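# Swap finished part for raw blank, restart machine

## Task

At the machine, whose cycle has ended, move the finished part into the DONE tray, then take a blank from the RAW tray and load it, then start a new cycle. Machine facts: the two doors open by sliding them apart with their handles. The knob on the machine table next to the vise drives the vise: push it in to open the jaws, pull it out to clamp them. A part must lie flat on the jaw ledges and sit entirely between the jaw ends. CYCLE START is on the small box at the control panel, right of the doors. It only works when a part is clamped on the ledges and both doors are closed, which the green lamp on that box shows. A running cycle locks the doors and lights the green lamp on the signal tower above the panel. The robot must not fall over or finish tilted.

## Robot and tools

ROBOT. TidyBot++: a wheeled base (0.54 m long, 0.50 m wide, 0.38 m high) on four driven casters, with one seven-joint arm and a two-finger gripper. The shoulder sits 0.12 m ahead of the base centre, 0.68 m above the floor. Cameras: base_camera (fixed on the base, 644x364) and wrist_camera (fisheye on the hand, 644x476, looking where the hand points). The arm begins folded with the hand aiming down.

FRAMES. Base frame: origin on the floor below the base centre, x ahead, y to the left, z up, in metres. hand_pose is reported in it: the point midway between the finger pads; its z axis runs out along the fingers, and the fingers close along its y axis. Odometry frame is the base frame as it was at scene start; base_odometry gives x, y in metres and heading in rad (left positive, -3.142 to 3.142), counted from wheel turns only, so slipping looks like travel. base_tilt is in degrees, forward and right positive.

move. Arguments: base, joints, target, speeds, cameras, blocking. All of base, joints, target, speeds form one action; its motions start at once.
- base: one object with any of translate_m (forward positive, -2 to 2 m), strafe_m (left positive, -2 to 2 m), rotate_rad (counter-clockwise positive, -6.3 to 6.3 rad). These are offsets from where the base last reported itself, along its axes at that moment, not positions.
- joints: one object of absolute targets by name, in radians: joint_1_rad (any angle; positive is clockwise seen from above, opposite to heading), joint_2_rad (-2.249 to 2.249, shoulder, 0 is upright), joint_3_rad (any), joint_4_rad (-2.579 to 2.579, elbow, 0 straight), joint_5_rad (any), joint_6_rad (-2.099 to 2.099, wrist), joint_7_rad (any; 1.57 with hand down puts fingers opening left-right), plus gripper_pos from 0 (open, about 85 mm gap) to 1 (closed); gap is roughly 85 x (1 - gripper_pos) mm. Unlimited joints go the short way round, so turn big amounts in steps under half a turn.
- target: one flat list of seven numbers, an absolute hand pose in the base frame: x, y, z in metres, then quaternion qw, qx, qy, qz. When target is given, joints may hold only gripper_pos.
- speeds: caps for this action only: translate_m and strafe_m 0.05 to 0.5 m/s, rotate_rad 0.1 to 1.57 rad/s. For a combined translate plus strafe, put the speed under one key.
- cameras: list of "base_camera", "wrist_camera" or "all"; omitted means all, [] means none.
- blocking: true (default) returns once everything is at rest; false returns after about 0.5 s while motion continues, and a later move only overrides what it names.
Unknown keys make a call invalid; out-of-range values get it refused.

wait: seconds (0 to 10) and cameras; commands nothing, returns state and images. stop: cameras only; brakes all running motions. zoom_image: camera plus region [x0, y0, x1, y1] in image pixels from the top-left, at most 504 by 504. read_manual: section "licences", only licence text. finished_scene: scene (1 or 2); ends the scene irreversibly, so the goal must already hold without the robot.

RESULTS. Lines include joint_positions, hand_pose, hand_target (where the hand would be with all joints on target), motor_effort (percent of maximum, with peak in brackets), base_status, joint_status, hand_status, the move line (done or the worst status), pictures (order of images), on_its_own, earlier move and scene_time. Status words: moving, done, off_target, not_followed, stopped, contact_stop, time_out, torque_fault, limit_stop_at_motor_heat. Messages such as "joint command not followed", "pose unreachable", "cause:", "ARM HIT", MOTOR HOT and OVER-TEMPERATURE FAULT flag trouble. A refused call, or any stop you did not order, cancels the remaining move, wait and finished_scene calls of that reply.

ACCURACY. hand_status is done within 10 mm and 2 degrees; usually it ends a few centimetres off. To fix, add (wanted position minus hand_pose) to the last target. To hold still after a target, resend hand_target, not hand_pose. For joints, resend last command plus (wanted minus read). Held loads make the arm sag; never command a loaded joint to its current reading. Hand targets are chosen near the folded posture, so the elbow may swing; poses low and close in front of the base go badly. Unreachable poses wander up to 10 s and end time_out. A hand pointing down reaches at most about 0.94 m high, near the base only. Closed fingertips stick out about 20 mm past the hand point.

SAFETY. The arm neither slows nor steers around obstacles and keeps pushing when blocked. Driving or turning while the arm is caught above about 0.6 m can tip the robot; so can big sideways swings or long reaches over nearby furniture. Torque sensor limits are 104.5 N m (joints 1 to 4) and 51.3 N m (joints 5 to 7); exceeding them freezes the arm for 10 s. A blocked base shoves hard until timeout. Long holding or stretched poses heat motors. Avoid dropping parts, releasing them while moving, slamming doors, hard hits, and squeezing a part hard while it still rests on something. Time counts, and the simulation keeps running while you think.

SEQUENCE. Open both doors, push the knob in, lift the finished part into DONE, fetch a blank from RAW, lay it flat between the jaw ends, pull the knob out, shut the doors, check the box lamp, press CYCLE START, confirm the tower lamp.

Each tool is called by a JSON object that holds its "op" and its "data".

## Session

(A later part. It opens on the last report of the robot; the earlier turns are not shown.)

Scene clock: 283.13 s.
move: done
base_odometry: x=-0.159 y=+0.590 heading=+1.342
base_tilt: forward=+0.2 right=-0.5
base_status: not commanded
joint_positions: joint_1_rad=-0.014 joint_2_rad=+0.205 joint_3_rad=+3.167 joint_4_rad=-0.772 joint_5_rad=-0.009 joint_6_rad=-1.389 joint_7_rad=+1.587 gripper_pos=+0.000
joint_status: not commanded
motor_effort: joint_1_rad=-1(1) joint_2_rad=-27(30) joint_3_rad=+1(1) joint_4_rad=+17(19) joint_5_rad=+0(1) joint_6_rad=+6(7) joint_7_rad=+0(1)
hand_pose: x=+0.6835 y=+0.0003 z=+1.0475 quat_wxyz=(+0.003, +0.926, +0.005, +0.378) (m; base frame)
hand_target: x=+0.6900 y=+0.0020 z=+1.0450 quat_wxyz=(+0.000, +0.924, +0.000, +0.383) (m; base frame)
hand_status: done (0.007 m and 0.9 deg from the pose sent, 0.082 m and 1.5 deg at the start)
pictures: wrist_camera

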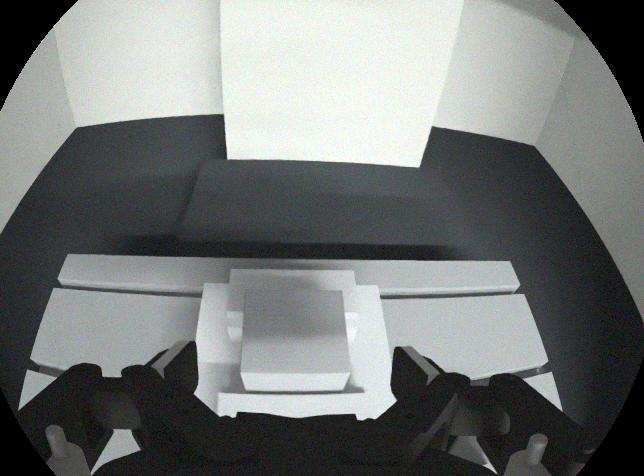

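{"op": "move", "data": {"target": [0.742, 0.003, 0.995, 0, 0.924, 0, 0.383], "cameras": ["wrist_camera"]}}

Scene clock: 289.37 s.
move: done
base_odometry: x=-0.159 y=+0.590 heading=+1.342
base_tilt: forward=+0.2 right=-0.4
base_status: not commanded
joint_positions: joint_1_rad=-0.014 joint_2_rad=+0.274 joint_3_rad=+3.167 joint_4_rad=-0.854 joint_5_rad=-0.009 joint_6_rad=-1.241 joint_7_rad=+1.587 gripper_pos=+0.000
joint_status: not commanded
motor_effort: joint_1_rad=+0(1) joint_2_rad=-30(34) joint_3_rad=+0(1) joint_4_rad=+18(20) joint_5_rad=+0(1) joint_6_rad=+6(7) joint_7_rad=+0(1)
hand_pose: x=+0.7344 y=+0.0002 z=+0.9987 quat_wxyz=(+0.004, +0.926, +0.005, +0.377) (m; base frame)
hand_target: x=+0.7420 y=+0.0030 z=+0.9950 quat_wxyz=(+0.000, +0.924, +0.000, +0.383) (m; base frame)
hand_status: done (0.009 m and 1.0 deg from the pose sent, 0.079 m and 0.9 deg at the start)
pictures: wrist_camera

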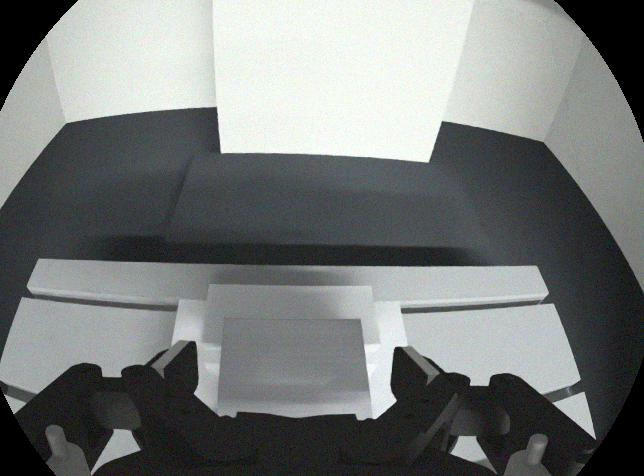

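{"op": "move", "data": {"target": [0.745, 0.003, 0.983, 0, 0.924, 0, 0.383], "cameras": []}}

{"op": "move", "data": {"joints": {"gripper_pos": 1}, "cameras": ["wrist_camera"]}}

Scene clock: 293.07 s.
move: done
base_odometry: x=-0.159 y=+0.590 heading=+1.342
base_tilt: forward=+0.2 right=-0.4
base_status: not commanded
joint_positions: joint_1_rad=-0.014 joint_2_rad=+0.271 joint_3_rad=+3.167 joint_4_rad=-0.902 joint_5_rad=-0.009 joint_6_rad=-1.197 joint_7_rad=+1.587 gripper_pos=+0.000
joint_status: not commanded
motor_effort: joint_1_rad=-1(1) joint_2_rad=-30(32) joint_3_rad=+0(1) joint_4_rad=+19(20) joint_5_rad=+0(1) joint_6_rad=+6(7) joint_7_rad=+0(1)
hand_pose: x=+0.7388 y=+0.0000 z=+0.9856 quat_wxyz=(+0.004, +0.927, +0.005, +0.376) (m; base frame)
hand_target: x=+0.7450 y=+0.0030 z=+0.9830 quat_wxyz=(+0.000, +0.924, +0.000, +0.383) (m; base frame)
hand_status: done (0.007 m and 1.1 deg from the pose sent, 0.019 m and 1.0 deg at the start)
pictures: none
No camera images: "cameras" was empty.

Scene clock: 294.17 s.
move: off_target
base_odometry: x=-0.158 y=+0.590 heading=+1.342
base_tilt: forward=+0.2 right=-0.5
base_status: not commanded
joint_positions: joint_1_rad=-0.015 joint_2_rad=+0.268 joint_3_rad=+3.167 joint_4_rad=-0.905 joint_5_rad=-0.009 joint_6_rad=-1.196 joint_7_rad=+1.587 gripper_pos=+0.293
joint_status: gripper_pos off_target (ended at +0.293, target +1.000)
motor_effort: joint_1_rad=-1(1) joint_2_rad=-30(34) joint_3_rad=+0(1) joint_4_rad=+19(21) joint_5_rad=+0(1) joint_6_rad=+7(10) joint_7_rad=+0(1)
hand_pose: x=+0.7377 y=+0.0004 z=+0.9865 quat_wxyz=(+0.003, +0.926, +0.005, +0.377) (m; base frame)
hand_target: x=+0.7450 y=+0.0030 z=+0.9830 quat_wxyz=(+0.000, +0.924, +0.000, +0.383) (m; base frame)
hand_status: not commanded
pictures: wrist_camera

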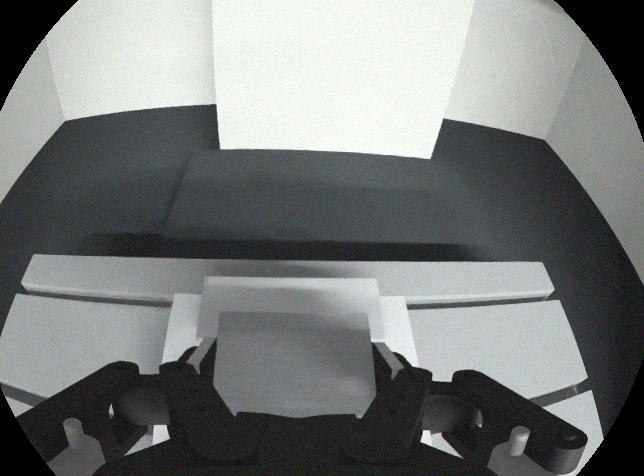

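{"op": "move", "data": {"target": [0.740, 0.003, 1.03, 0, 0.924, 0, 0.383], "cameras": []}}

{"op": "move", "data": {"target": [0.70, 0.003, 1.08, 0, 0.924, 0, 0.383], "cameras": ["wrist_camera"]}}

Scene clock: 298.07 s.
move: off_target
base_odometry: x=-0.158 y=+0.590 heading=+1.342
base_tilt: forward=+0.3 right=-0.5
base_status: not commanded
joint_positions: joint_1_rad=-0.015 joint_2_rad=+0.335 joint_3_rad=+3.168 joint_4_rad=-0.690 joint_5_rad=-0.009 joint_6_rad=-1.336 joint_7_rad=+1.587 gripper_pos=+0.293
joint_status: not commanded
motor_effort: joint_1_rad=+0(2) joint_2_rad=-36(37) joint_3_rad=+0(1) joint_4_rad=+21(24) joint_5_rad=+0(1) joint_6_rad=+9(13) joint_7_rad=+0(1)
hand_pose: x=+0.7456 y=+0.0010 z=+1.0210 quat_wxyz=(+0.005, +0.925, +0.006, +0.381) (m; base frame)
hand_target: x=+0.7400 y=+0.0030 z=+1.0299 quat_wxyz=(+0.000, +0.924, +0.000, +0.383) (m; base frame)
hand_status: off_target (0.011 m and 0.9 deg from the pose sent, 0.044 m and 1.0 deg at the start)
pictures: none
No camera images: "cameras" was empty.

Scene clock: 299.30 s.
move: off_target
base_odometry: x=-0.158 y=+0.590 heading=+1.342
base_tilt: forward=+0.2 right=-0.4
base_status: not commanded
joint_positions: joint_1_rad=-0.015 joint_2_rad=+0.339 joint_3_rad=+3.172 joint_4_rad=-0.487 joint_5_rad=-0.009 joint_6_rad=-1.531 joint_7_rad=+1.587 gripper_pos=+0.293
joint_status: not commanded
motor_effort: joint_1_rad=-1(1) joint_2_rad=-34(38) joint_3_rad=+0(1) joint_4_rad=+19(22) joint_5_rad=+0(1) joint_6_rad=+9(9) joint_7_rad=+0(1)
hand_pose: x=+0.7101 y=+0.0002 z=+1.0714 quat_wxyz=(+0.006, +0.924, +0.005, +0.382) (m; base frame)
hand_target: x=+0.7000 y=+0.0030 z=+1.0800 quat_wxyz=(+0.000, +0.924, +0.000, +0.383) (m; base frame)
hand_status: off_target (0.014 m and 0.9 deg from the pose sent, 0.075 m and 0.9 deg at the start)
pictures: wrist_camera

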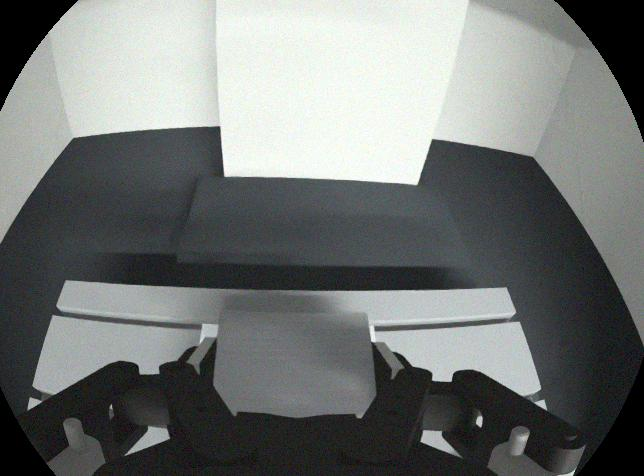

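{"op": "move", "data": {"base": {"translate_m": -0.5}, "cameras": []}}

{"op": "move", "data": {"base": {"rotate_rad": 3.1416}, "joints": {"joint_1_rad": 0, "joint_2_rad": -0.061, "joint_3_rad": 3.1416, "joint_4_rad": -0.926, "joint_5_rad": 0, "joint_6_rad": -1.49, "joint_7_rad": 1.5708}}}

Scene clock: 309.07 s.
move: done
base_odometry: x=-0.272 y=+0.103 heading=+1.342
base_tilt: forward=+0.2 right=-0.4
base_status: done
joint_positions: joint_1_rad=-0.016 joint_2_rad=+0.338 joint_3_rad=+3.175 joint_4_rad=-0.485 joint_5_rad=-0.009 joint_6_rad=-1.541 joint_7_rad=+1.587 gripper_pos=+0.293
joint_status: not commanded
motor_effort: joint_1_rad=+0(2) joint_2_rad=-34(38) joint_3_rad=+1(1) joint_4_rad=+19(20) joint_5_rad=+1(1) joint_6_rad=+9(10) joint_7_rad=+0(1)
hand_pose: x=+0.7076 y=-0.0006 z=+1.0709 quat_wxyz=(+0.007, +0.925, +0.004, +0.379) (m; base frame)
hand_target: x=+0.7000 y=+0.0030 z=+1.0800 quat_wxyz=(+0.000, +0.924, +0.000, +0.383) (m; base frame)
hand_status: not commanded
pictures: none
No camera images: "cameras" was empty.

Scene clock: 312.40 s.
move: done
base_odometry: x=-0.272 y=+0.103 heading=-1.801
base_tilt: forward=+0.1 right=-0.5
base_status: done
joint_positions: joint_1_rad=-0.008 joint_2_rad=-0.034 joint_3_rad=+3.147 joint_4_rad=-0.923 joint_5_rad=-0.009 joint_6_rad=-1.531 joint_7_rad=+1.587 gripper_pos=+0.293
joint_status: all done
motor_effort: joint_1_rad=-1(5) joint_2_rad=-20(37) joint_3_rad=+0(3) joint_4_rad=+20(21) joint_5_rad=+0(2) joint_6_rad=+9(10) joint_7_rad=+0(1)
hand_pose: x=+0.5544 y=+0.0053 z=+1.0667 quat_wxyz=(-0.002, +0.936, +0.010, +0.353) (m; base frame)
hand_target: x=+0.5530 y=+0.0013 z=+1.0858 quat_wxyz=(+0.000, +0.924, +0.000, +0.383) (m; base frame)
hand_status: not commanded
pictures: base_camera, wrist_camera

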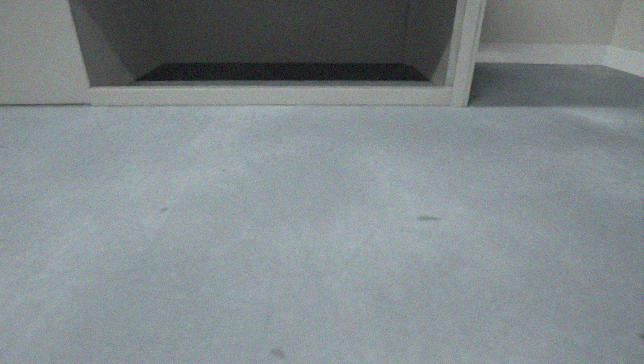

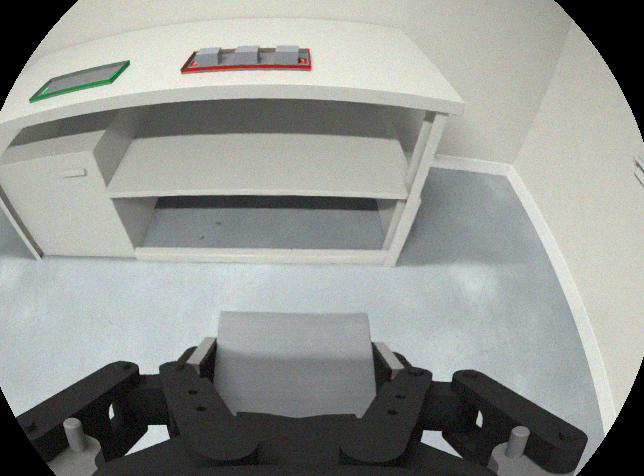

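{"op": "move", "data": {"base": {"translate_m": 0.3, "strafe_m": 0.85}}}

Scene clock: 322.20 s.
move: done
base_odometry: x=+0.487 y=-0.383 heading=-1.800
base_tilt: forward=+0.2 right=-0.4
base_status: done
joint_positions: joint_1_rad=-0.003 joint_2_rad=-0.040 joint_3_rad=+3.145 joint_4_rad=-0.923 joint_5_rad=-0.009 joint_6_rad=-1.531 joint_7_rad=+1.587 gripper_pos=+0.293
joint_status: not commanded
motor_effort: joint_1_rad=+0(3) joint_2_rad=-20(21) joint_3_rad=+1(2) joint_4_rad=+20(20) joint_5_rad=+0(1) joint_6_rad=+9(9) joint_7_rad=+0(1)
hand_pose: x=+0.5521 y=+0.0042 z=+1.0693 quat_wxyz=(-0.001, +0.935, +0.009, +0.356) (m; base frame)
hand_target: x=+0.5530 y=+0.0013 z=+1.0858 quat_wxyz=(+0.000, +0.924, +0.000, +0.383) (m; base frame)
hand_status: not commanded
pictures: base_camera, wrist_camera

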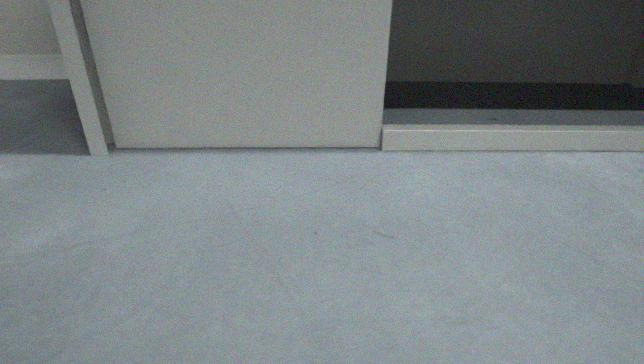

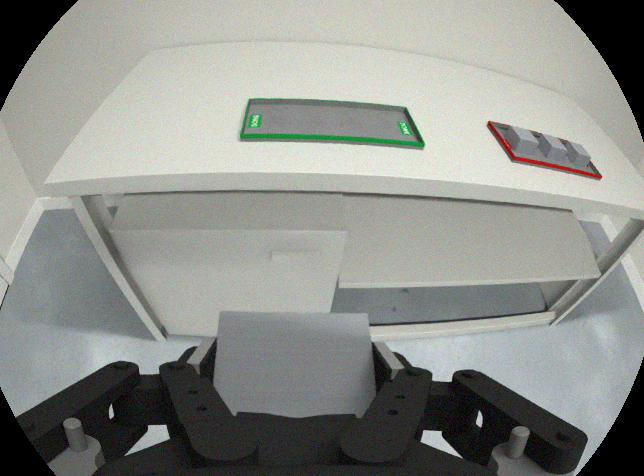

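{"op": "move", "data": {"base": {"translate_m": 0.46, "strafe_m": -0.05}}}

Scene clock: 332.53 s.
move: done
base_odometry: x=+0.334 y=-0.820 heading=-1.799
base_tilt: forward=+0.1 right=-0.5
base_status: done
joint_positions: joint_1_rad=-0.003 joint_2_rad=-0.041 joint_3_rad=+3.145 joint_4_rad=-0.927 joint_5_rad=-0.009 joint_6_rad=-1.529 joint_7_rad=+1.587 gripper_pos=+0.293
joint_status: not commanded
motor_effort: joint_1_rad=-1(1) joint_2_rad=-19(24) joint_3_rad=+0(1) joint_4_rad=+19(20) joint_5_rad=+0(1) joint_6_rad=+9(10) joint_7_rad=+0(1)
hand_pose: x=+0.5521 y=+0.0042 z=+1.0684 quat_wxyz=(-0.001, +0.935, +0.009, +0.355) (m; base frame)
hand_target: x=+0.5530 y=+0.0013 z=+1.0858 quat_wxyz=(+0.000, +0.924, +0.000, +0.383) (m; base frame)
hand_status: not commanded
pictures: base_camera, wrist_camera

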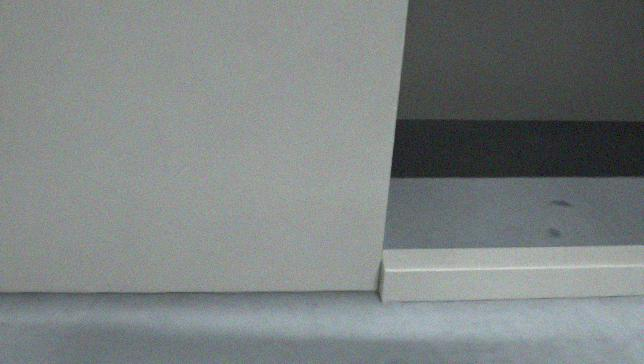

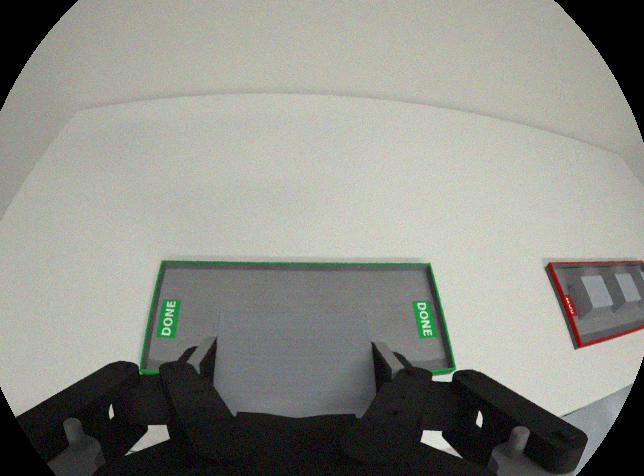

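{"op": "move", "data": {"target": [0.672, 0.003, 1.01, 0, 0.924, 0, 0.383], "cameras": ["wrist_camera"]}}

Scene clock: 337.20 s.
move: off_target
base_odometry: x=+0.334 y=-0.820 heading=-1.799
base_tilt: forward=+0.3 right=-0.4
base_status: not commanded
joint_positions: joint_1_rad=-0.016 joint_2_rad=+0.129 joint_3_rad=+3.157 joint_4_rad=-1.043 joint_5_rad=-0.009 joint_6_rad=-1.262 joint_7_rad=+1.587 gripper_pos=+0.293
joint_status: not commanded
motor_effort: joint_1_rad=+0(1) joint_2_rad=-28(36) joint_3_rad=+0(1) joint_4_rad=+22(24) joint_5_rad=+0(0) joint_6_rad=+9(9) joint_7_rad=+0(1)
hand_pose: x=+0.6653 y=+0.0055 z=+0.9844 quat_wxyz=(-0.001, +0.938, +0.009, +0.346) (m; base frame)
hand_target: x=+0.6720 y=+0.0030 z=+1.0100 quat_wxyz=(+0.000, +0.924, +0.000, +0.383) (m; base frame)
hand_status: off_target (0.027 m and 4.6 deg from the pose sent, 0.133 m and 3.6 deg at the start)
pictures: wrist_camera

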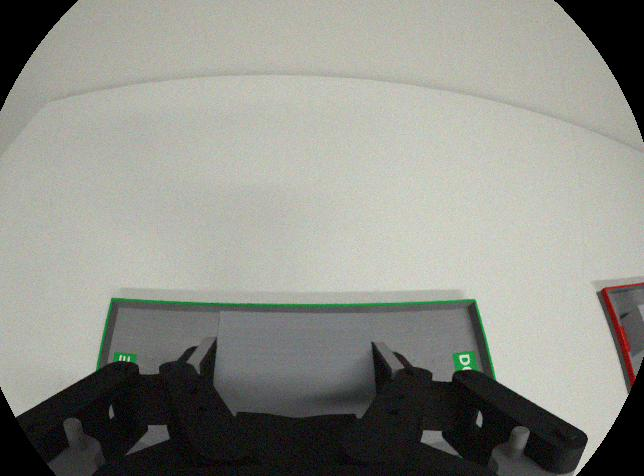

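{"op": "move", "data": {"target": [0.69, 0.000, 0.995, 0, 0.911, 0, 0.412], "cameras": ["wrist_camera"]}}

Scene clock: 346.07 s.
move: off_target
base_odometry: x=+0.334 y=-0.820 heading=-1.799
base_tilt: forward=+0.3 right=-0.4
base_status: not commanded
joint_positions: joint_1_rad=-0.016 joint_2_rad=+0.120 joint_3_rad=+3.157 joint_4_rad=-1.156 joint_5_rad=-0.009 joint_6_rad=-1.098 joint_7_rad=+1.587 gripper_pos=+0.293
joint_status: not commanded
motor_effort: joint_1_rad=-1(1) joint_2_rad=-30(32) joint_3_rad=+0(1) joint_4_rad=+23(24) joint_5_rad=+0(1) joint_6_rad=+9(9) joint_7_rad=+1(1)
hand_pose: x=+0.6865 y=+0.0053 z=+0.9671 quat_wxyz=(-0.001, +0.927, +0.008, +0.375) (m; base frame)
hand_target: x=+0.6900 y=+0.0000 z=+0.9950 quat_wxyz=(+0.000, +0.911, +0.000, +0.412) (m; base frame)
hand_status: off_target (0.029 m and 4.8 deg from the pose sent, 0.027 m and 8.2 deg at the start)
pictures: wrist_camera

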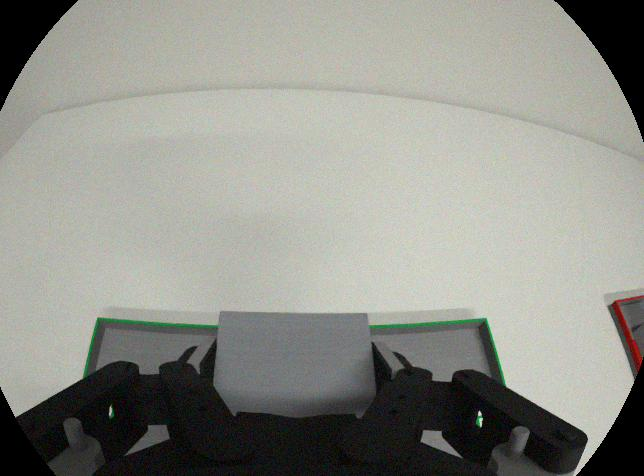

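{"op": "move", "data": {"target": [0.683, -0.001, 0.975, 0, 0.911, 0, 0.412], "cameras": ["wrist_camera"]}}

{"op": "move", "data": {"target": [0.683, -0.001, 0.965, 0, 0.911, 0, 0.412], "cameras": []}}

Scene clock: 364.40 s.
move: off_target
base_odometry: x=+0.334 y=-0.820 heading=-1.799
base_tilt: forward=+0.2 right=-0.4
base_status: not commanded
joint_positions: joint_1_rad=-0.016 joint_2_rad=+0.091 joint_3_rad=+3.157 joint_4_rad=-1.257 joint_5_rad=-0.009 joint_6_rad=-1.027 joint_7_rad=+1.587 gripper_pos=+0.293
joint_status: not commanded
motor_effort: joint_1_rad=-1(1) joint_2_rad=-29(30) joint_3_rad=+0(1) joint_4_rad=+24(24) joint_5_rad=+0(1) joint_6_rad=+9(10) joint_7_rad=+0(1)
hand_pose: x=+0.6799 y=+0.0050 z=+0.9462 quat_wxyz=(-0.001, +0.927, +0.008, +0.374) (m; base frame)
hand_target: x=+0.6830 y=-0.0010 z=+0.9750 quat_wxyz=(+0.000, +0.911, +0.000, +0.412) (m; base frame)
hand_status: off_target (0.030 m and 4.8 deg from the pose sent, 0.011 m and 4.8 deg at the start)
pictures: wrist_camera

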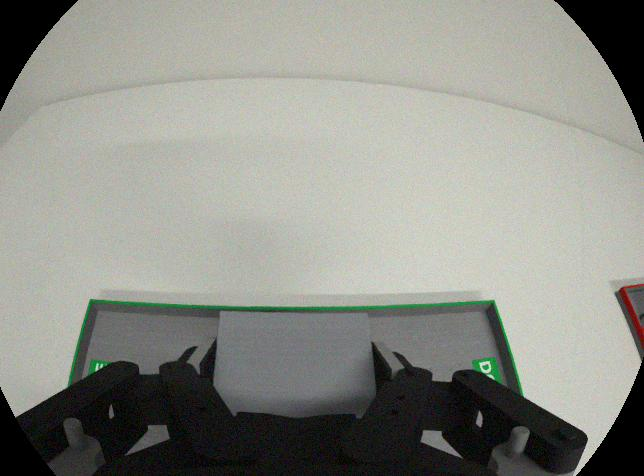

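Scene clock: 365.10 s.
move: off_target
base_odometry: x=+0.334 y=-0.820 heading=-1.799
base_tilt: forward=+0.2 right=-0.4
base_status: not commanded
joint_positions: joint_1_rad=-0.016 joint_2_rad=+0.083 joint_3_rad=+3.157 joint_4_rad=-1.296 joint_5_rad=-0.009 joint_6_rad=-0.991 joint_7_rad=+1.587 gripper_pos=+0.293
joint_status: not commanded
motor_effort: joint_1_rad=-1(1) joint_2_rad=-28(31) joint_3_rad=+0(1) joint_4_rad=+23(25) joint_5_rad=+0(0) joint_6_rad=+9(10) joint_7_rad=+0(1)
hand_pose: x=+0.6797 y=+0.0049 z=+0.9377 quat_wxyz=(-0.001, +0.926, +0.008, +0.376) (m; base frame)
hand_target: x=+0.6830 y=-0.0010 z=+0.9650 quat_wxyz=(+0.000, +0.911, +0.000, +0.412) (m; base frame)
hand_status: off_target (0.028 m and 4.6 deg from the pose sent, 0.020 m and 4.8 deg at the start)
pictures: none
No camera images: "cameras" was empty.

{"op": "move", "data": {"target": [0.683, -0.001, 0.957, 0, 0.911, 0, 0.412], "cameras": ["wrist_camera"]}}

{"op": "move", "data": {"target": [0.683, -0.001, 0.949, 0, 0.911, 0, 0.412], "cameras": ["wrist_camera"]}}

Scene clock: 368.63 s.
move: off_target
base_odometry: x=+0.334 y=-0.820 heading=-1.799
base_tilt: forward=+0.2 right=-0.4
base_status: not commanded
joint_positions: joint_1_rad=-0.016 joint_2_rad=+0.078 joint_3_rad=+3.157 joint_4_rad=-1.327 joint_5_rad=-0.009 joint_6_rad=-0.963 joint_7_rad=+1.587 gripper_pos=+0.293
joint_status: not commanded
motor_effort: joint_1_rad=-1(1) joint_2_rad=-28(30) joint_3_rad=+0(1) joint_4_rad=+23(25) joint_5_rad=+0(0) joint_6_rad=+9(10) joint_7_rad=+0(1)
hand_pose: x=+0.6796 y=+0.0048 z=+0.9304 quat_wxyz=(-0.001, +0.926, +0.008, +0.377) (m; base frame)
hand_target: x=+0.6830 y=-0.0010 z=+0.9570 quat_wxyz=(+0.000, +0.911, +0.000, +0.412) (m; base frame)
hand_status: off_target (0.027 m and 4.4 deg from the pose sent, 0.020 m and 4.6 deg at the start)
pictures: wrist_camera

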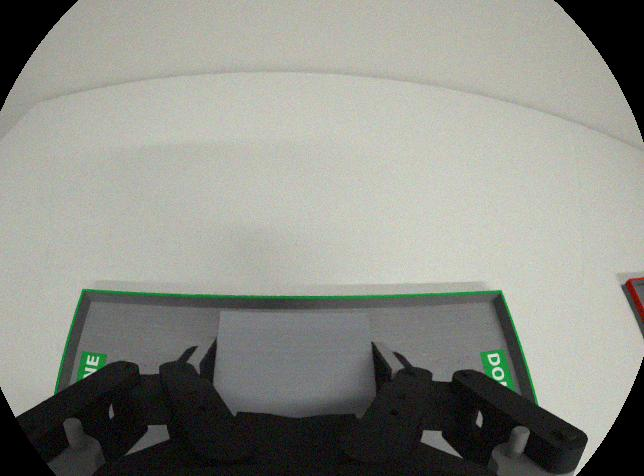

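Scene clock: 369.30 s.
move: off_target
base_odometry: x=+0.334 y=-0.820 heading=-1.799
base_tilt: forward=+0.2 right=-0.4
base_status: not commanded
joint_positions: joint_1_rad=-0.016 joint_2_rad=+0.075 joint_3_rad=+3.157 joint_4_rad=-1.356 joint_5_rad=-0.009 joint_6_rad=-0.937 joint_7_rad=+1.587 gripper_pos=+0.293
joint_status: not commanded
motor_effort: joint_1_rad=-1(1) joint_2_rad=-28(30) joint_3_rad=+1(1) joint_4_rad=+24(25) joint_5_rad=+0(0) joint_6_rad=+9(10) joint_7_rad=+0(1)
hand_pose: x=+0.6793 y=+0.0047 z=+0.9225 quat_wxyz=(-0.001, +0.926, +0.008, +0.377) (m; base frame)
hand_target: x=+0.6830 y=-0.0010 z=+0.9490 quat_wxyz=(+0.000, +0.911, +0.000, +0.412) (m; base frame)
hand_status: off_target (0.027 m and 4.4 deg from the pose sent, 0.020 m and 4.4 deg at the start)
pictures: wrist_camera

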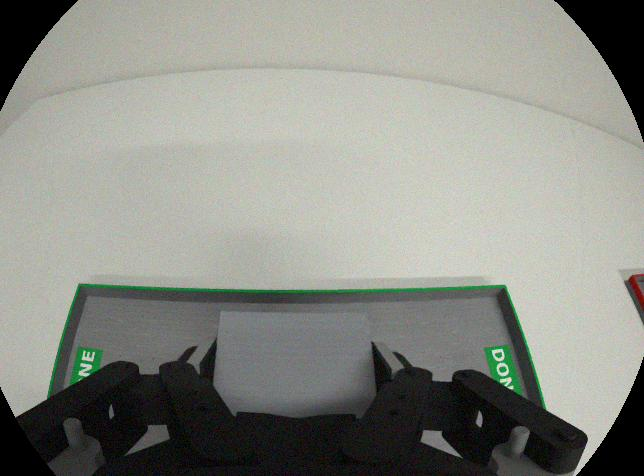

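{"op": "move", "data": {"target": [0.683, -0.001, 0.934, 0, 0.911, 0, 0.412], "cameras": []}}

{"op": "move", "data": {"target": [0.683, -0.001, 0.92, 0, 0.911, 0, 0.412], "cameras": ["wrist_camera"]}}

Scene clock: 377.57 s.
move: off_target
base_odometry: x=+0.334 y=-0.820 heading=-1.799
base_tilt: forward=+0.2 right=-0.4
base_status: not commanded
joint_positions: joint_1_rad=-0.016 joint_2_rad=+0.069 joint_3_rad=+3.157 joint_4_rad=-1.411 joint_5_rad=-0.009 joint_6_rad=-0.889 joint_7_rad=+1.587 gripper_pos=+0.293
joint_status: not commanded
motor_effort: joint_1_rad=-1(1) joint_2_rad=-28(30) joint_3_rad=+1(1) joint_4_rad=+24(25) joint_5_rad=+0(0) joint_6_rad=+9(10) joint_7_rad=+0(1)
hand_pose: x=+0.6783 y=+0.0046 z=+0.9073 quat_wxyz=(-0.001, +0.926, +0.007, +0.377) (m; base frame)
hand_target: x=+0.6830 y=-0.0010 z=+0.9340 quat_wxyz=(+0.000, +0.911, +0.000, +0.412) (m; base frame)
hand_status: off_target (0.028 m and 4.5 deg from the pose sent, 0.013 m and 4.4 deg at the start)
pictures: none
No camera images: "cameras" was empty.

Scene clock: 378.30 s.
move: off_target
base_odometry: x=+0.334 y=-0.820 heading=-1.799
base_tilt: forward=+0.2 right=-0.4
base_status: not commanded
joint_positions: joint_1_rad=-0.016 joint_2_rad=+0.065 joint_3_rad=+3.157 joint_4_rad=-1.459 joint_5_rad=-0.009 joint_6_rad=-0.844 joint_7_rad=+1.587 gripper_pos=+0.293
joint_status: not commanded
motor_effort: joint_1_rad=-1(1) joint_2_rad=-27(30) joint_3_rad=+0(1) joint_4_rad=+24(25) joint_5_rad=+1(1) joint_6_rad=+9(10) joint_7_rad=+0(1)
hand_pose: x=+0.6779 y=+0.0045 z=+0.8936 quat_wxyz=(-0.001, +0.926, +0.007, +0.377) (m; base frame)
hand_target: x=+0.6830 y=-0.0010 z=+0.9200 quat_wxyz=(+0.000, +0.911, +0.000, +0.412) (m; base frame)
hand_status: off_target (0.027 m and 4.4 deg from the pose sent, 0.015 m and 4.5 deg at the start)
pictures: wrist_camera

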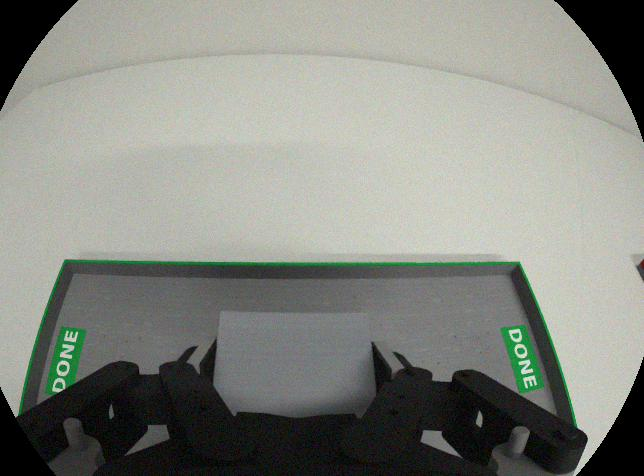

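{"op": "move", "data": {"target": [0.745, -0.001, 0.91, 0, 0.911, 0, 0.412], "cameras": ["wrist_camera"]}}

{"op": "move", "data": {"target": [0.745, -0.001, 0.885, 0, 0.911, 0, 0.412], "cameras": ["wrist_camera"]}}

Scene clock: 387.57 s.
move: off_target
base_odometry: x=+0.334 y=-0.820 heading=-1.799
base_tilt: forward=+0.2 right=-0.4
base_status: not commanded
joint_positions: joint_1_rad=-0.016 joint_2_rad=+0.203 joint_3_rad=+3.157 joint_4_rad=-1.341 joint_5_rad=-0.009 joint_6_rad=-0.832 joint_7_rad=+1.587 gripper_pos=+0.293
joint_status: not commanded
motor_effort: joint_1_rad=-1(1) joint_2_rad=-33(36) joint_3_rad=+0(1) joint_4_rad=+23(25) joint_5_rad=+0(1) joint_6_rad=+9(10) joint_7_rad=+0(1)
hand_pose: x=+0.7340 y=+0.0051 z=+0.8777 quat_wxyz=(+0.000, +0.928, +0.008, +0.373) (m; base frame)
hand_target: x=+0.7450 y=-0.0010 z=+0.9100 quat_wxyz=(+0.000, +0.911, +0.000, +0.412) (m; base frame)
hand_status: off_target (0.035 m and 4.9 deg from the pose sent, 0.069 m and 4.4 deg at the start)
pictures: wrist_camera

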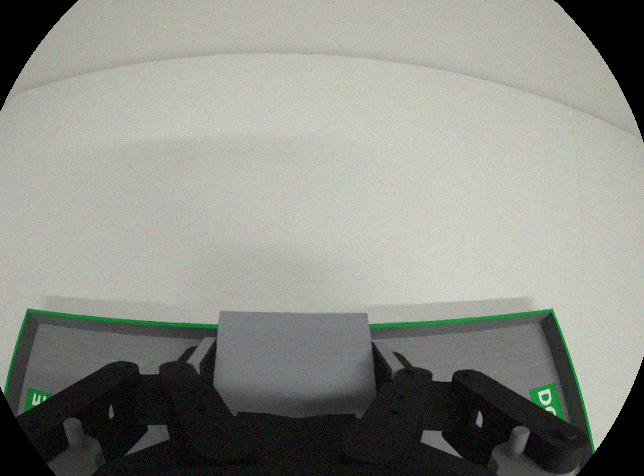

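Scene clock: 388.43 s.
move: off_target
base_odometry: x=+0.334 y=-0.820 heading=-1.799
base_tilt: forward=+0.2 right=-0.4
base_status: not commanded
joint_positions: joint_1_rad=-0.016 joint_2_rad=+0.202 joint_3_rad=+3.157 joint_4_rad=-1.395 joint_5_rad=-0.009 joint_6_rad=-0.754 joint_7_rad=+1.587 gripper_pos=+0.293
joint_status: not commanded
motor_effort: joint_1_rad=-1(1) joint_2_rad=-34(34) joint_3_rad=+0(1) joint_4_rad=+24(24) joint_5_rad=+0(1) joint_6_rad=+9(9) joint_7_rad=+0(0)
hand_pose: x=+0.7391 y=+0.0049 z=+0.8673 quat_wxyz=(+0.000, +0.923, +0.007, +0.386) (m; base frame)
hand_target: x=+0.7450 y=-0.0010 z=+0.8850 quat_wxyz=(+0.000, +0.911, +0.000, +0.412) (m; base frame)
hand_status: off_target (0.020 m and 3.4 deg from the pose sent, 0.015 m and 4.9 deg at the start)
pictures: wrist_camera

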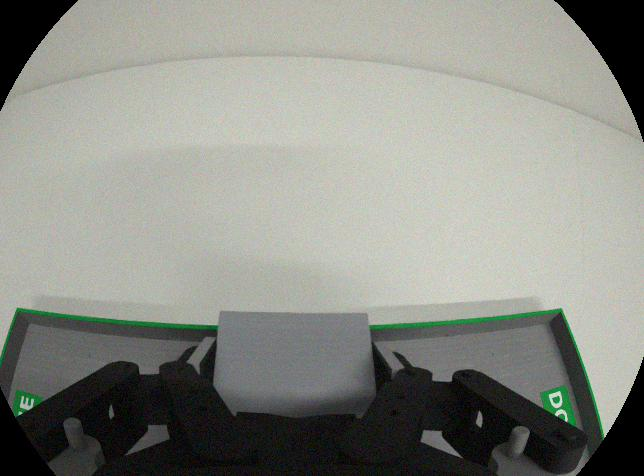

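{"op": "move", "data": {"target": [0.745, -0.001, 0.87, 0, 0.911, 0, 0.412], "cameras": ["wrist_camera"]}}

{"op": "zoom_image", "data": {"camera": "wrist_camera", "region": [130, 260, 470, 440]}}

Scene clock: 393.50 s.
move: done
base_odometry: x=+0.334 y=-0.820 heading=-1.799
base_tilt: forward=+0.2 right=-0.5
base_status: not commanded
joint_positions: joint_1_rad=-0.016 joint_2_rad=+0.190 joint_3_rad=+3.157 joint_4_rad=-1.429 joint_5_rad=-0.009 joint_6_rad=-0.701 joint_7_rad=+1.587 gripper_pos=+0.293
joint_status: not commanded
motor_effort: joint_1_rad=-1(1) joint_2_rad=-29(33) joint_3_rad=+1(1) joint_4_rad=+21(23) joint_5_rad=+0(0) joint_6_rad=+8(9) joint_7_rad=+0(1)
hand_pose: x=+0.7406 y=+0.0047 z=+0.8678 quat_wxyz=(+0.000, +0.917, +0.007, +0.399) (m; base frame)
hand_target: x=+0.7450 y=-0.0010 z=+0.8700 quat_wxyz=(+0.000, +0.911, +0.000, +0.412) (m; base frame)
hand_status: done (0.008 m and 1.8 deg from the pose sent, 0.009 m and 3.4 deg at the start)
pictures: wrist_camera

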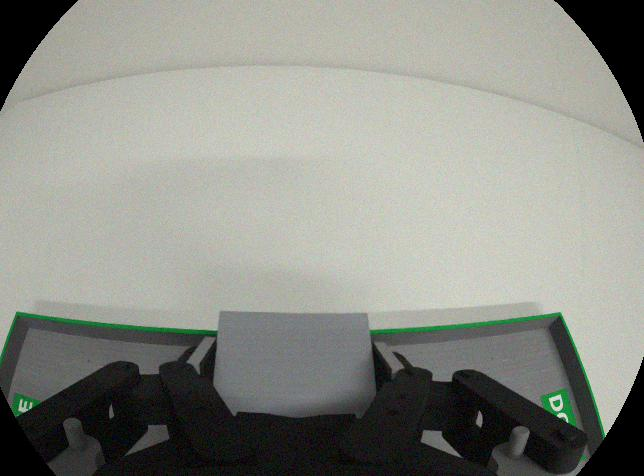

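Scaled by 1.482.

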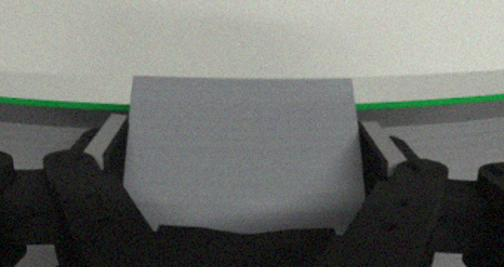

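{"op": "move", "data": {"target": [0.735, -0.001, 0.92, 0, 0.911, 0, 0.412], "cameras": []}}

{"op": "move", "data": {"target": [0.706, -0.001, 0.91, 0, 0.911, 0, 0.412], "cameras": ["wrist_camera"]}}

Scene clock: 411.33 s.
move: off_target
base_odometry: x=+0.334 y=-0.820 heading=-1.799
base_tilt: forward=+0.2 right=-0.4
base_status: not commanded
joint_positions: joint_1_rad=-0.016 joint_2_rad=+0.185 joint_3_rad=+3.157 joint_4_rad=-1.336 joint_5_rad=-0.009 joint_6_rad=-0.791 joint_7_rad=+1.587 gripper_pos=+0.293
joint_status: not commanded
motor_effort: joint_1_rad=+0(1) joint_2_rad=-33(37) joint_3_rad=+0(1) joint_4_rad=+24(26) joint_5_rad=+0(1) joint_6_rad=+10(10) joint_7_rad=-1(1)
hand_pose: x=+0.7403 y=+0.0050 z=+0.9006 quat_wxyz=(+0.000, +0.915, +0.007, +0.403) (m; base frame)
hand_target: x=+0.7350 y=-0.0010 z=+0.9200 quat_wxyz=(+0.000, +0.911, +0.000, +0.412) (m; base frame)
hand_status: off_target (0.021 m and 1.4 deg from the pose sent, 0.053 m and 1.8 deg at the start)
pictures: none
No camera images: "cameras" was empty.

Scene clock: 412.30 s.
move: off_target
base_odometry: x=+0.334 y=-0.820 heading=-1.799
base_tilt: forward=+0.2 right=-0.4
base_status: not commanded
joint_positions: joint_1_rad=-0.016 joint_2_rad=+0.120 joint_3_rad=+3.157 joint_4_rad=-1.433 joint_5_rad=-0.009 joint_6_rad=-0.791 joint_7_rad=+1.587 gripper_pos=+0.293
joint_status: not commanded
motor_effort: joint_1_rad=-1(1) joint_2_rad=-31(35) joint_3_rad=+1(1) joint_4_rad=+24(25) joint_5_rad=+0(1) joint_6_rad=+9(10) joint_7_rad=+0(1)
hand_pose: x=+0.7067 y=+0.0046 z=+0.8877 quat_wxyz=(+0.000, +0.921, +0.007, +0.388) (m; base frame)
hand_target: x=+0.7060 y=-0.0010 z=+0.9100 quat_wxyz=(+0.000, +0.911, +0.000, +0.412) (m; base frame)
hand_status: off_target (0.023 m and 3.1 deg from the pose sent, 0.036 m and 1.4 deg at the start)
pictures: wrist_camera

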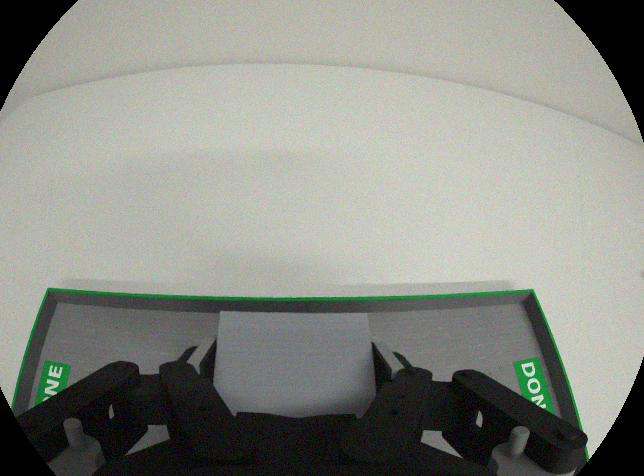

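{"op": "move", "data": {"target": [0.706, -0.001, 0.893, 0, 0.911, 0, 0.412], "cameras": ["wrist_camera"]}}

{"op": "move", "data": {"target": [0.706, -0.001, 0.88, 0, 0.911, 0, 0.412], "cameras": ["wrist_camera"]}}

Scene clock: 415.77 s.
move: off_target
base_odometry: x=+0.334 y=-0.820 heading=-1.799
base_tilt: forward=+0.2 right=-0.5
base_status: not commanded
joint_positions: joint_1_rad=-0.016 joint_2_rad=+0.116 joint_3_rad=+3.157 joint_4_rad=-1.489 joint_5_rad=-0.009 joint_6_rad=-0.758 joint_7_rad=+1.587 gripper_pos=+0.293
joint_status: not commanded
motor_effort: joint_1_rad=-1(1) joint_2_rad=-31(32) joint_3_rad=+0(1) joint_4_rad=+24(25) joint_5_rad=+0(0) joint_6_rad=+9(10) joint_7_rad=+0(1)
hand_pose: x=+0.7007 y=+0.0045 z=+0.8674 quat_wxyz=(+0.000, +0.925, +0.007, +0.380) (m; base frame)
hand_target: x=+0.7060 y=-0.0010 z=+0.8930 quat_wxyz=(+0.000, +0.911, +0.000, +0.412) (m; base frame)
hand_status: off_target (0.027 m and 4.1 deg from the pose sent, 0.008 m and 3.1 deg at the start)
pictures: wrist_camera

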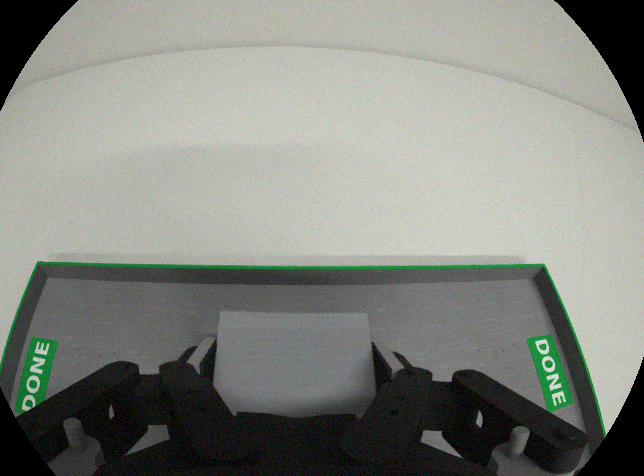

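Scene clock: 416.47 s.
move: off_target
base_odometry: x=+0.334 y=-0.820 heading=-1.799
base_tilt: forward=+0.2 right=-0.5
base_status: not commanded
joint_positions: joint_1_rad=-0.016 joint_2_rad=+0.107 joint_3_rad=+3.157 joint_4_rad=-1.517 joint_5_rad=-0.009 joint_6_rad=-0.716 joint_7_rad=+1.587 gripper_pos=+0.293
joint_status: not commanded
motor_effort: joint_1_rad=+0(1) joint_2_rad=-28(30) joint_3_rad=+0(1) joint_4_rad=+22(24) joint_5_rad=+0(0) joint_6_rad=+9(9) joint_7_rad=+0(1)
hand_pose: x=+0.7018 y=+0.0043 z=+0.8672 quat_wxyz=(+0.000, +0.921, +0.007, +0.390) (m; base frame)
hand_target: x=+0.7060 y=-0.0010 z=+0.8800 quat_wxyz=(+0.000, +0.911, +0.000, +0.412) (m; base frame)
hand_status: off_target (0.015 m and 2.8 deg from the pose sent, 0.015 m and 4.1 deg at the start)
pictures: wrist_camera

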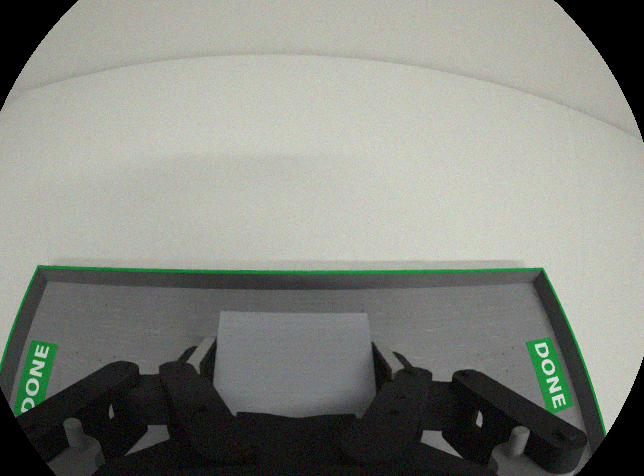

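{"op": "move", "data": {"joints": {"gripper_pos": 0}, "cameras": ["wrist_camera"]}}

{"op": "move", "data": {"target": [0.64, 0.001, 0.97, 0, 0.924, 0, 0.383], "cameras": ["wrist_camera"]}}

Scene clock: 421.30 s.
move: done
base_odometry: x=+0.334 y=-0.820 heading=-1.799
base_tilt: forward=+0.2 right=-0.4
base_status: not commanded
joint_positions: joint_1_rad=-0.016 joint_2_rad=+0.096 joint_3_rad=+3.157 joint_4_rad=-1.517 joint_5_rad=-0.009 joint_6_rad=-0.703 joint_7_rad=+1.587 gripper_pos=+0.000
joint_status: all done
motor_effort: joint_1_rad=+0(1) joint_2_rad=-25(29) joint_3_rad=+0(1) joint_4_rad=+20(22) joint_5_rad=+0(1) joint_6_rad=+7(9) joint_7_rad=+0(1)
hand_pose: x=+0.7025 y=+0.0043 z=+0.8761 quat_wxyz=(+0.000, +0.916, +0.007, +0.401) (m; base frame)
hand_target: x=+0.7060 y=-0.0010 z=+0.8800 quat_wxyz=(+0.000, +0.911, +0.000, +0.412) (m; base frame)
hand_status: not commanded
pictures: wrist_camera

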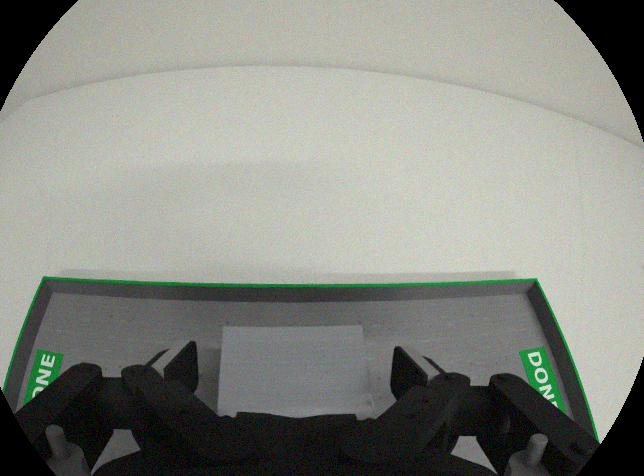

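Scene clock: 422.90 s.
move: off_target
base_odometry: x=+0.334 y=-0.820 heading=-1.799
base_tilt: forward=+0.3 right=-0.4
base_status: not commanded
joint_positions: joint_1_rad=-0.016 joint_2_rad=-0.010 joint_3_rad=+3.157 joint_4_rad=-1.292 joint_5_rad=-0.009 joint_6_rad=-1.022 joint_7_rad=+1.587 gripper_pos=+0.000
joint_status: not commanded
motor_effort: joint_1_rad=-1(1) joint_2_rad=-21(28) joint_3_rad=+0(1) joint_4_rad=+20(21) joint_5_rad=+0(1) joint_6_rad=+7(7) joint_7_rad=+0(1)
hand_pose: x=+0.6476 y=+0.0044 z=+0.9841 quat_wxyz=(-0.001, +0.913, +0.008, +0.407) (m; base frame)
hand_target: x=+0.6400 y=+0.0010 z=+0.9700 quat_wxyz=(+0.000, +0.924, +0.000, +0.383) (m; base frame)
hand_status: off_target (0.016 m and 3.1 deg from the pose sent, 0.113 m and 2.4 deg at the start)
pictures: wrist_camera

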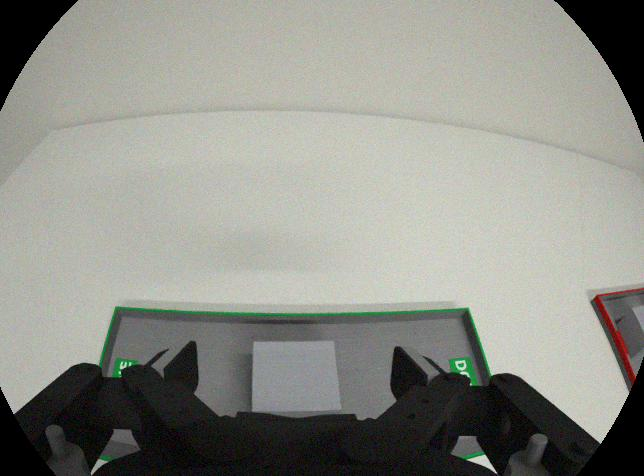

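{"op": "move", "data": {"base": {"strafe_m": -0.6}, "target": [0.60, 0.001, 1.03, 0, 0.924, 0, 0.383], "cameras": ["wrist_camera"]}}

Scene clock: 429.57 s.
move: off_target
base_odometry: x=-0.250 y=-0.684 heading=-1.799
base_tilt: forward=+0.2 right=-0.3
base_status: done
joint_positions: joint_1_rad=-0.019 joint_2_rad=-0.042 joint_3_rad=+3.158 joint_4_rad=-1.124 joint_5_rad=-0.009 joint_6_rad=-1.231 joint_7_rad=+1.587 gripper_pos=+0.000
joint_status: not commanded
motor_effort: joint_1_rad=-1(2) joint_2_rad=-19(23) joint_3_rad=+0(3) joint_4_rad=+18(21) joint_5_rad=+0(1) joint_6_rad=+7(7) joint_7_rad=+0(1)
hand_pose: x=+0.6087 y=+0.0049 z=+1.0391 quat_wxyz=(-0.002, +0.915, +0.009, +0.402) (m; base frame)
hand_target: x=+0.6000 y=+0.0010 z=+1.0299 quat_wxyz=(+0.000, +0.924, +0.000, +0.383) (m; base frame)
hand_status: off_target (0.013 m and 2.6 deg from the pose sent, 0.066 m and 3.1 deg at the start)
pictures: wrist_camera

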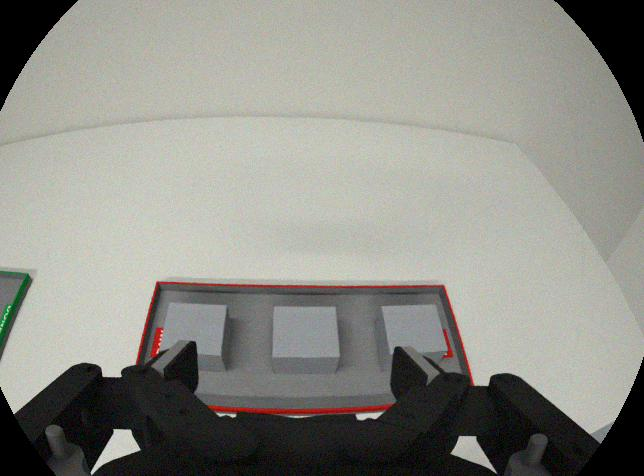

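{"op": "zoom_image", "data": {"camera": "wrist_camera", "region": [130, 260, 480, 420]}}

Scaled by 1.440.

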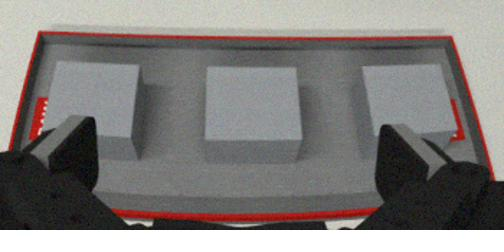

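{"op": "move", "data": {"base": {"strafe_m": -0.007}, "target": [0.69, 0.0, 0.92, 0, 0.924, 0, 0.383], "cameras": ["wrist_camera"]}}

{"op": "zoom_image", "data": {"camera": "wrist_camera", "region": [130, 260, 480, 440]}}

Scene clock: 439.77 s.
move: done
base_odometry: x=-0.257 y=-0.683 heading=-1.798
base_tilt: forward=+0.2 right=-0.4
base_status: done
joint_positions: joint_1_rad=-0.020 joint_2_rad=+0.089 joint_3_rad=+3.160 joint_4_rad=-1.340 joint_5_rad=-0.009 joint_6_rad=-0.947 joint_7_rad=+1.587 gripper_pos=+0.000
joint_status: not commanded
motor_effort: joint_1_rad=-1(3) joint_2_rad=-25(29) joint_3_rad=+0(3) joint_4_rad=+20(22) joint_5_rad=+0(1) joint_6_rad=+6(7) joint_7_rad=+0(1)
hand_pose: x=+0.6835 y=+0.0046 z=+0.9205 quat_wxyz=(-0.001, +0.928, +0.007, +0.373) (m; base frame)
hand_target: x=+0.6900 y=+0.0000 z=+0.9200 quat_wxyz=(+0.000, +0.924, +0.000, +0.383) (m; base frame)
hand_status: done (0.008 m and 1.5 deg from the pose sent, 0.144 m and 2.6 deg at the start)
pictures: wrist_camera

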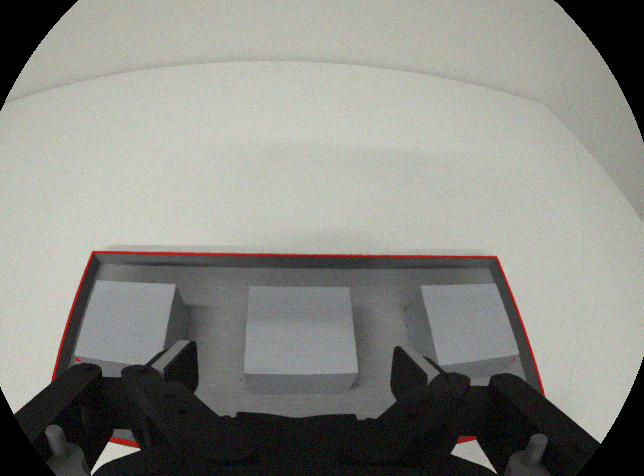

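Scaled by 1.440.

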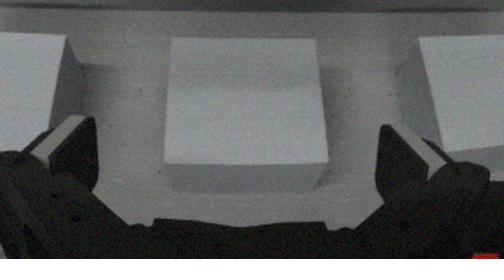

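{"op": "move", "data": {"target": [0.736, 0.0, 0.872, 0, 0.924, 0, 0.383], "cameras": ["wrist_camera"]}}

Scene clock: 449.67 s.
move: done
base_odometry: x=-0.257 y=-0.683 heading=-1.798
base_tilt: forward=+0.2 right=-0.4
base_status: not commanded
joint_positions: joint_1_rad=-0.020 joint_2_rad=+0.191 joint_3_rad=+3.160 joint_4_rad=-1.365 joint_5_rad=-0.009 joint_6_rad=-0.812 joint_7_rad=+1.587 gripper_pos=+0.000
joint_status: not commanded
motor_effort: joint_1_rad=+0(1) joint_2_rad=-29(32) joint_3_rad=+0(1) joint_4_rad=+20(21) joint_5_rad=+0(1) joint_6_rad=+6(7) joint_7_rad=+0(0)
hand_pose: x=+0.7309 y=+0.0048 z=+0.8767 quat_wxyz=(+0.000, +0.926, +0.007, +0.377) (m; base frame)
hand_target: x=+0.7360 y=+0.0000 z=+0.8720 quat_wxyz=(+0.000, +0.924, +0.000, +0.383) (m; base frame)
hand_status: done (0.008 m and 1.1 deg from the pose sent, 0.072 m and 1.5 deg at the start)
pictures: wrist_camera

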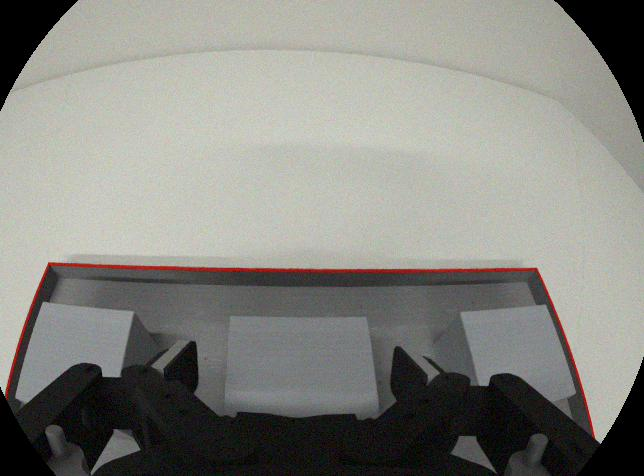

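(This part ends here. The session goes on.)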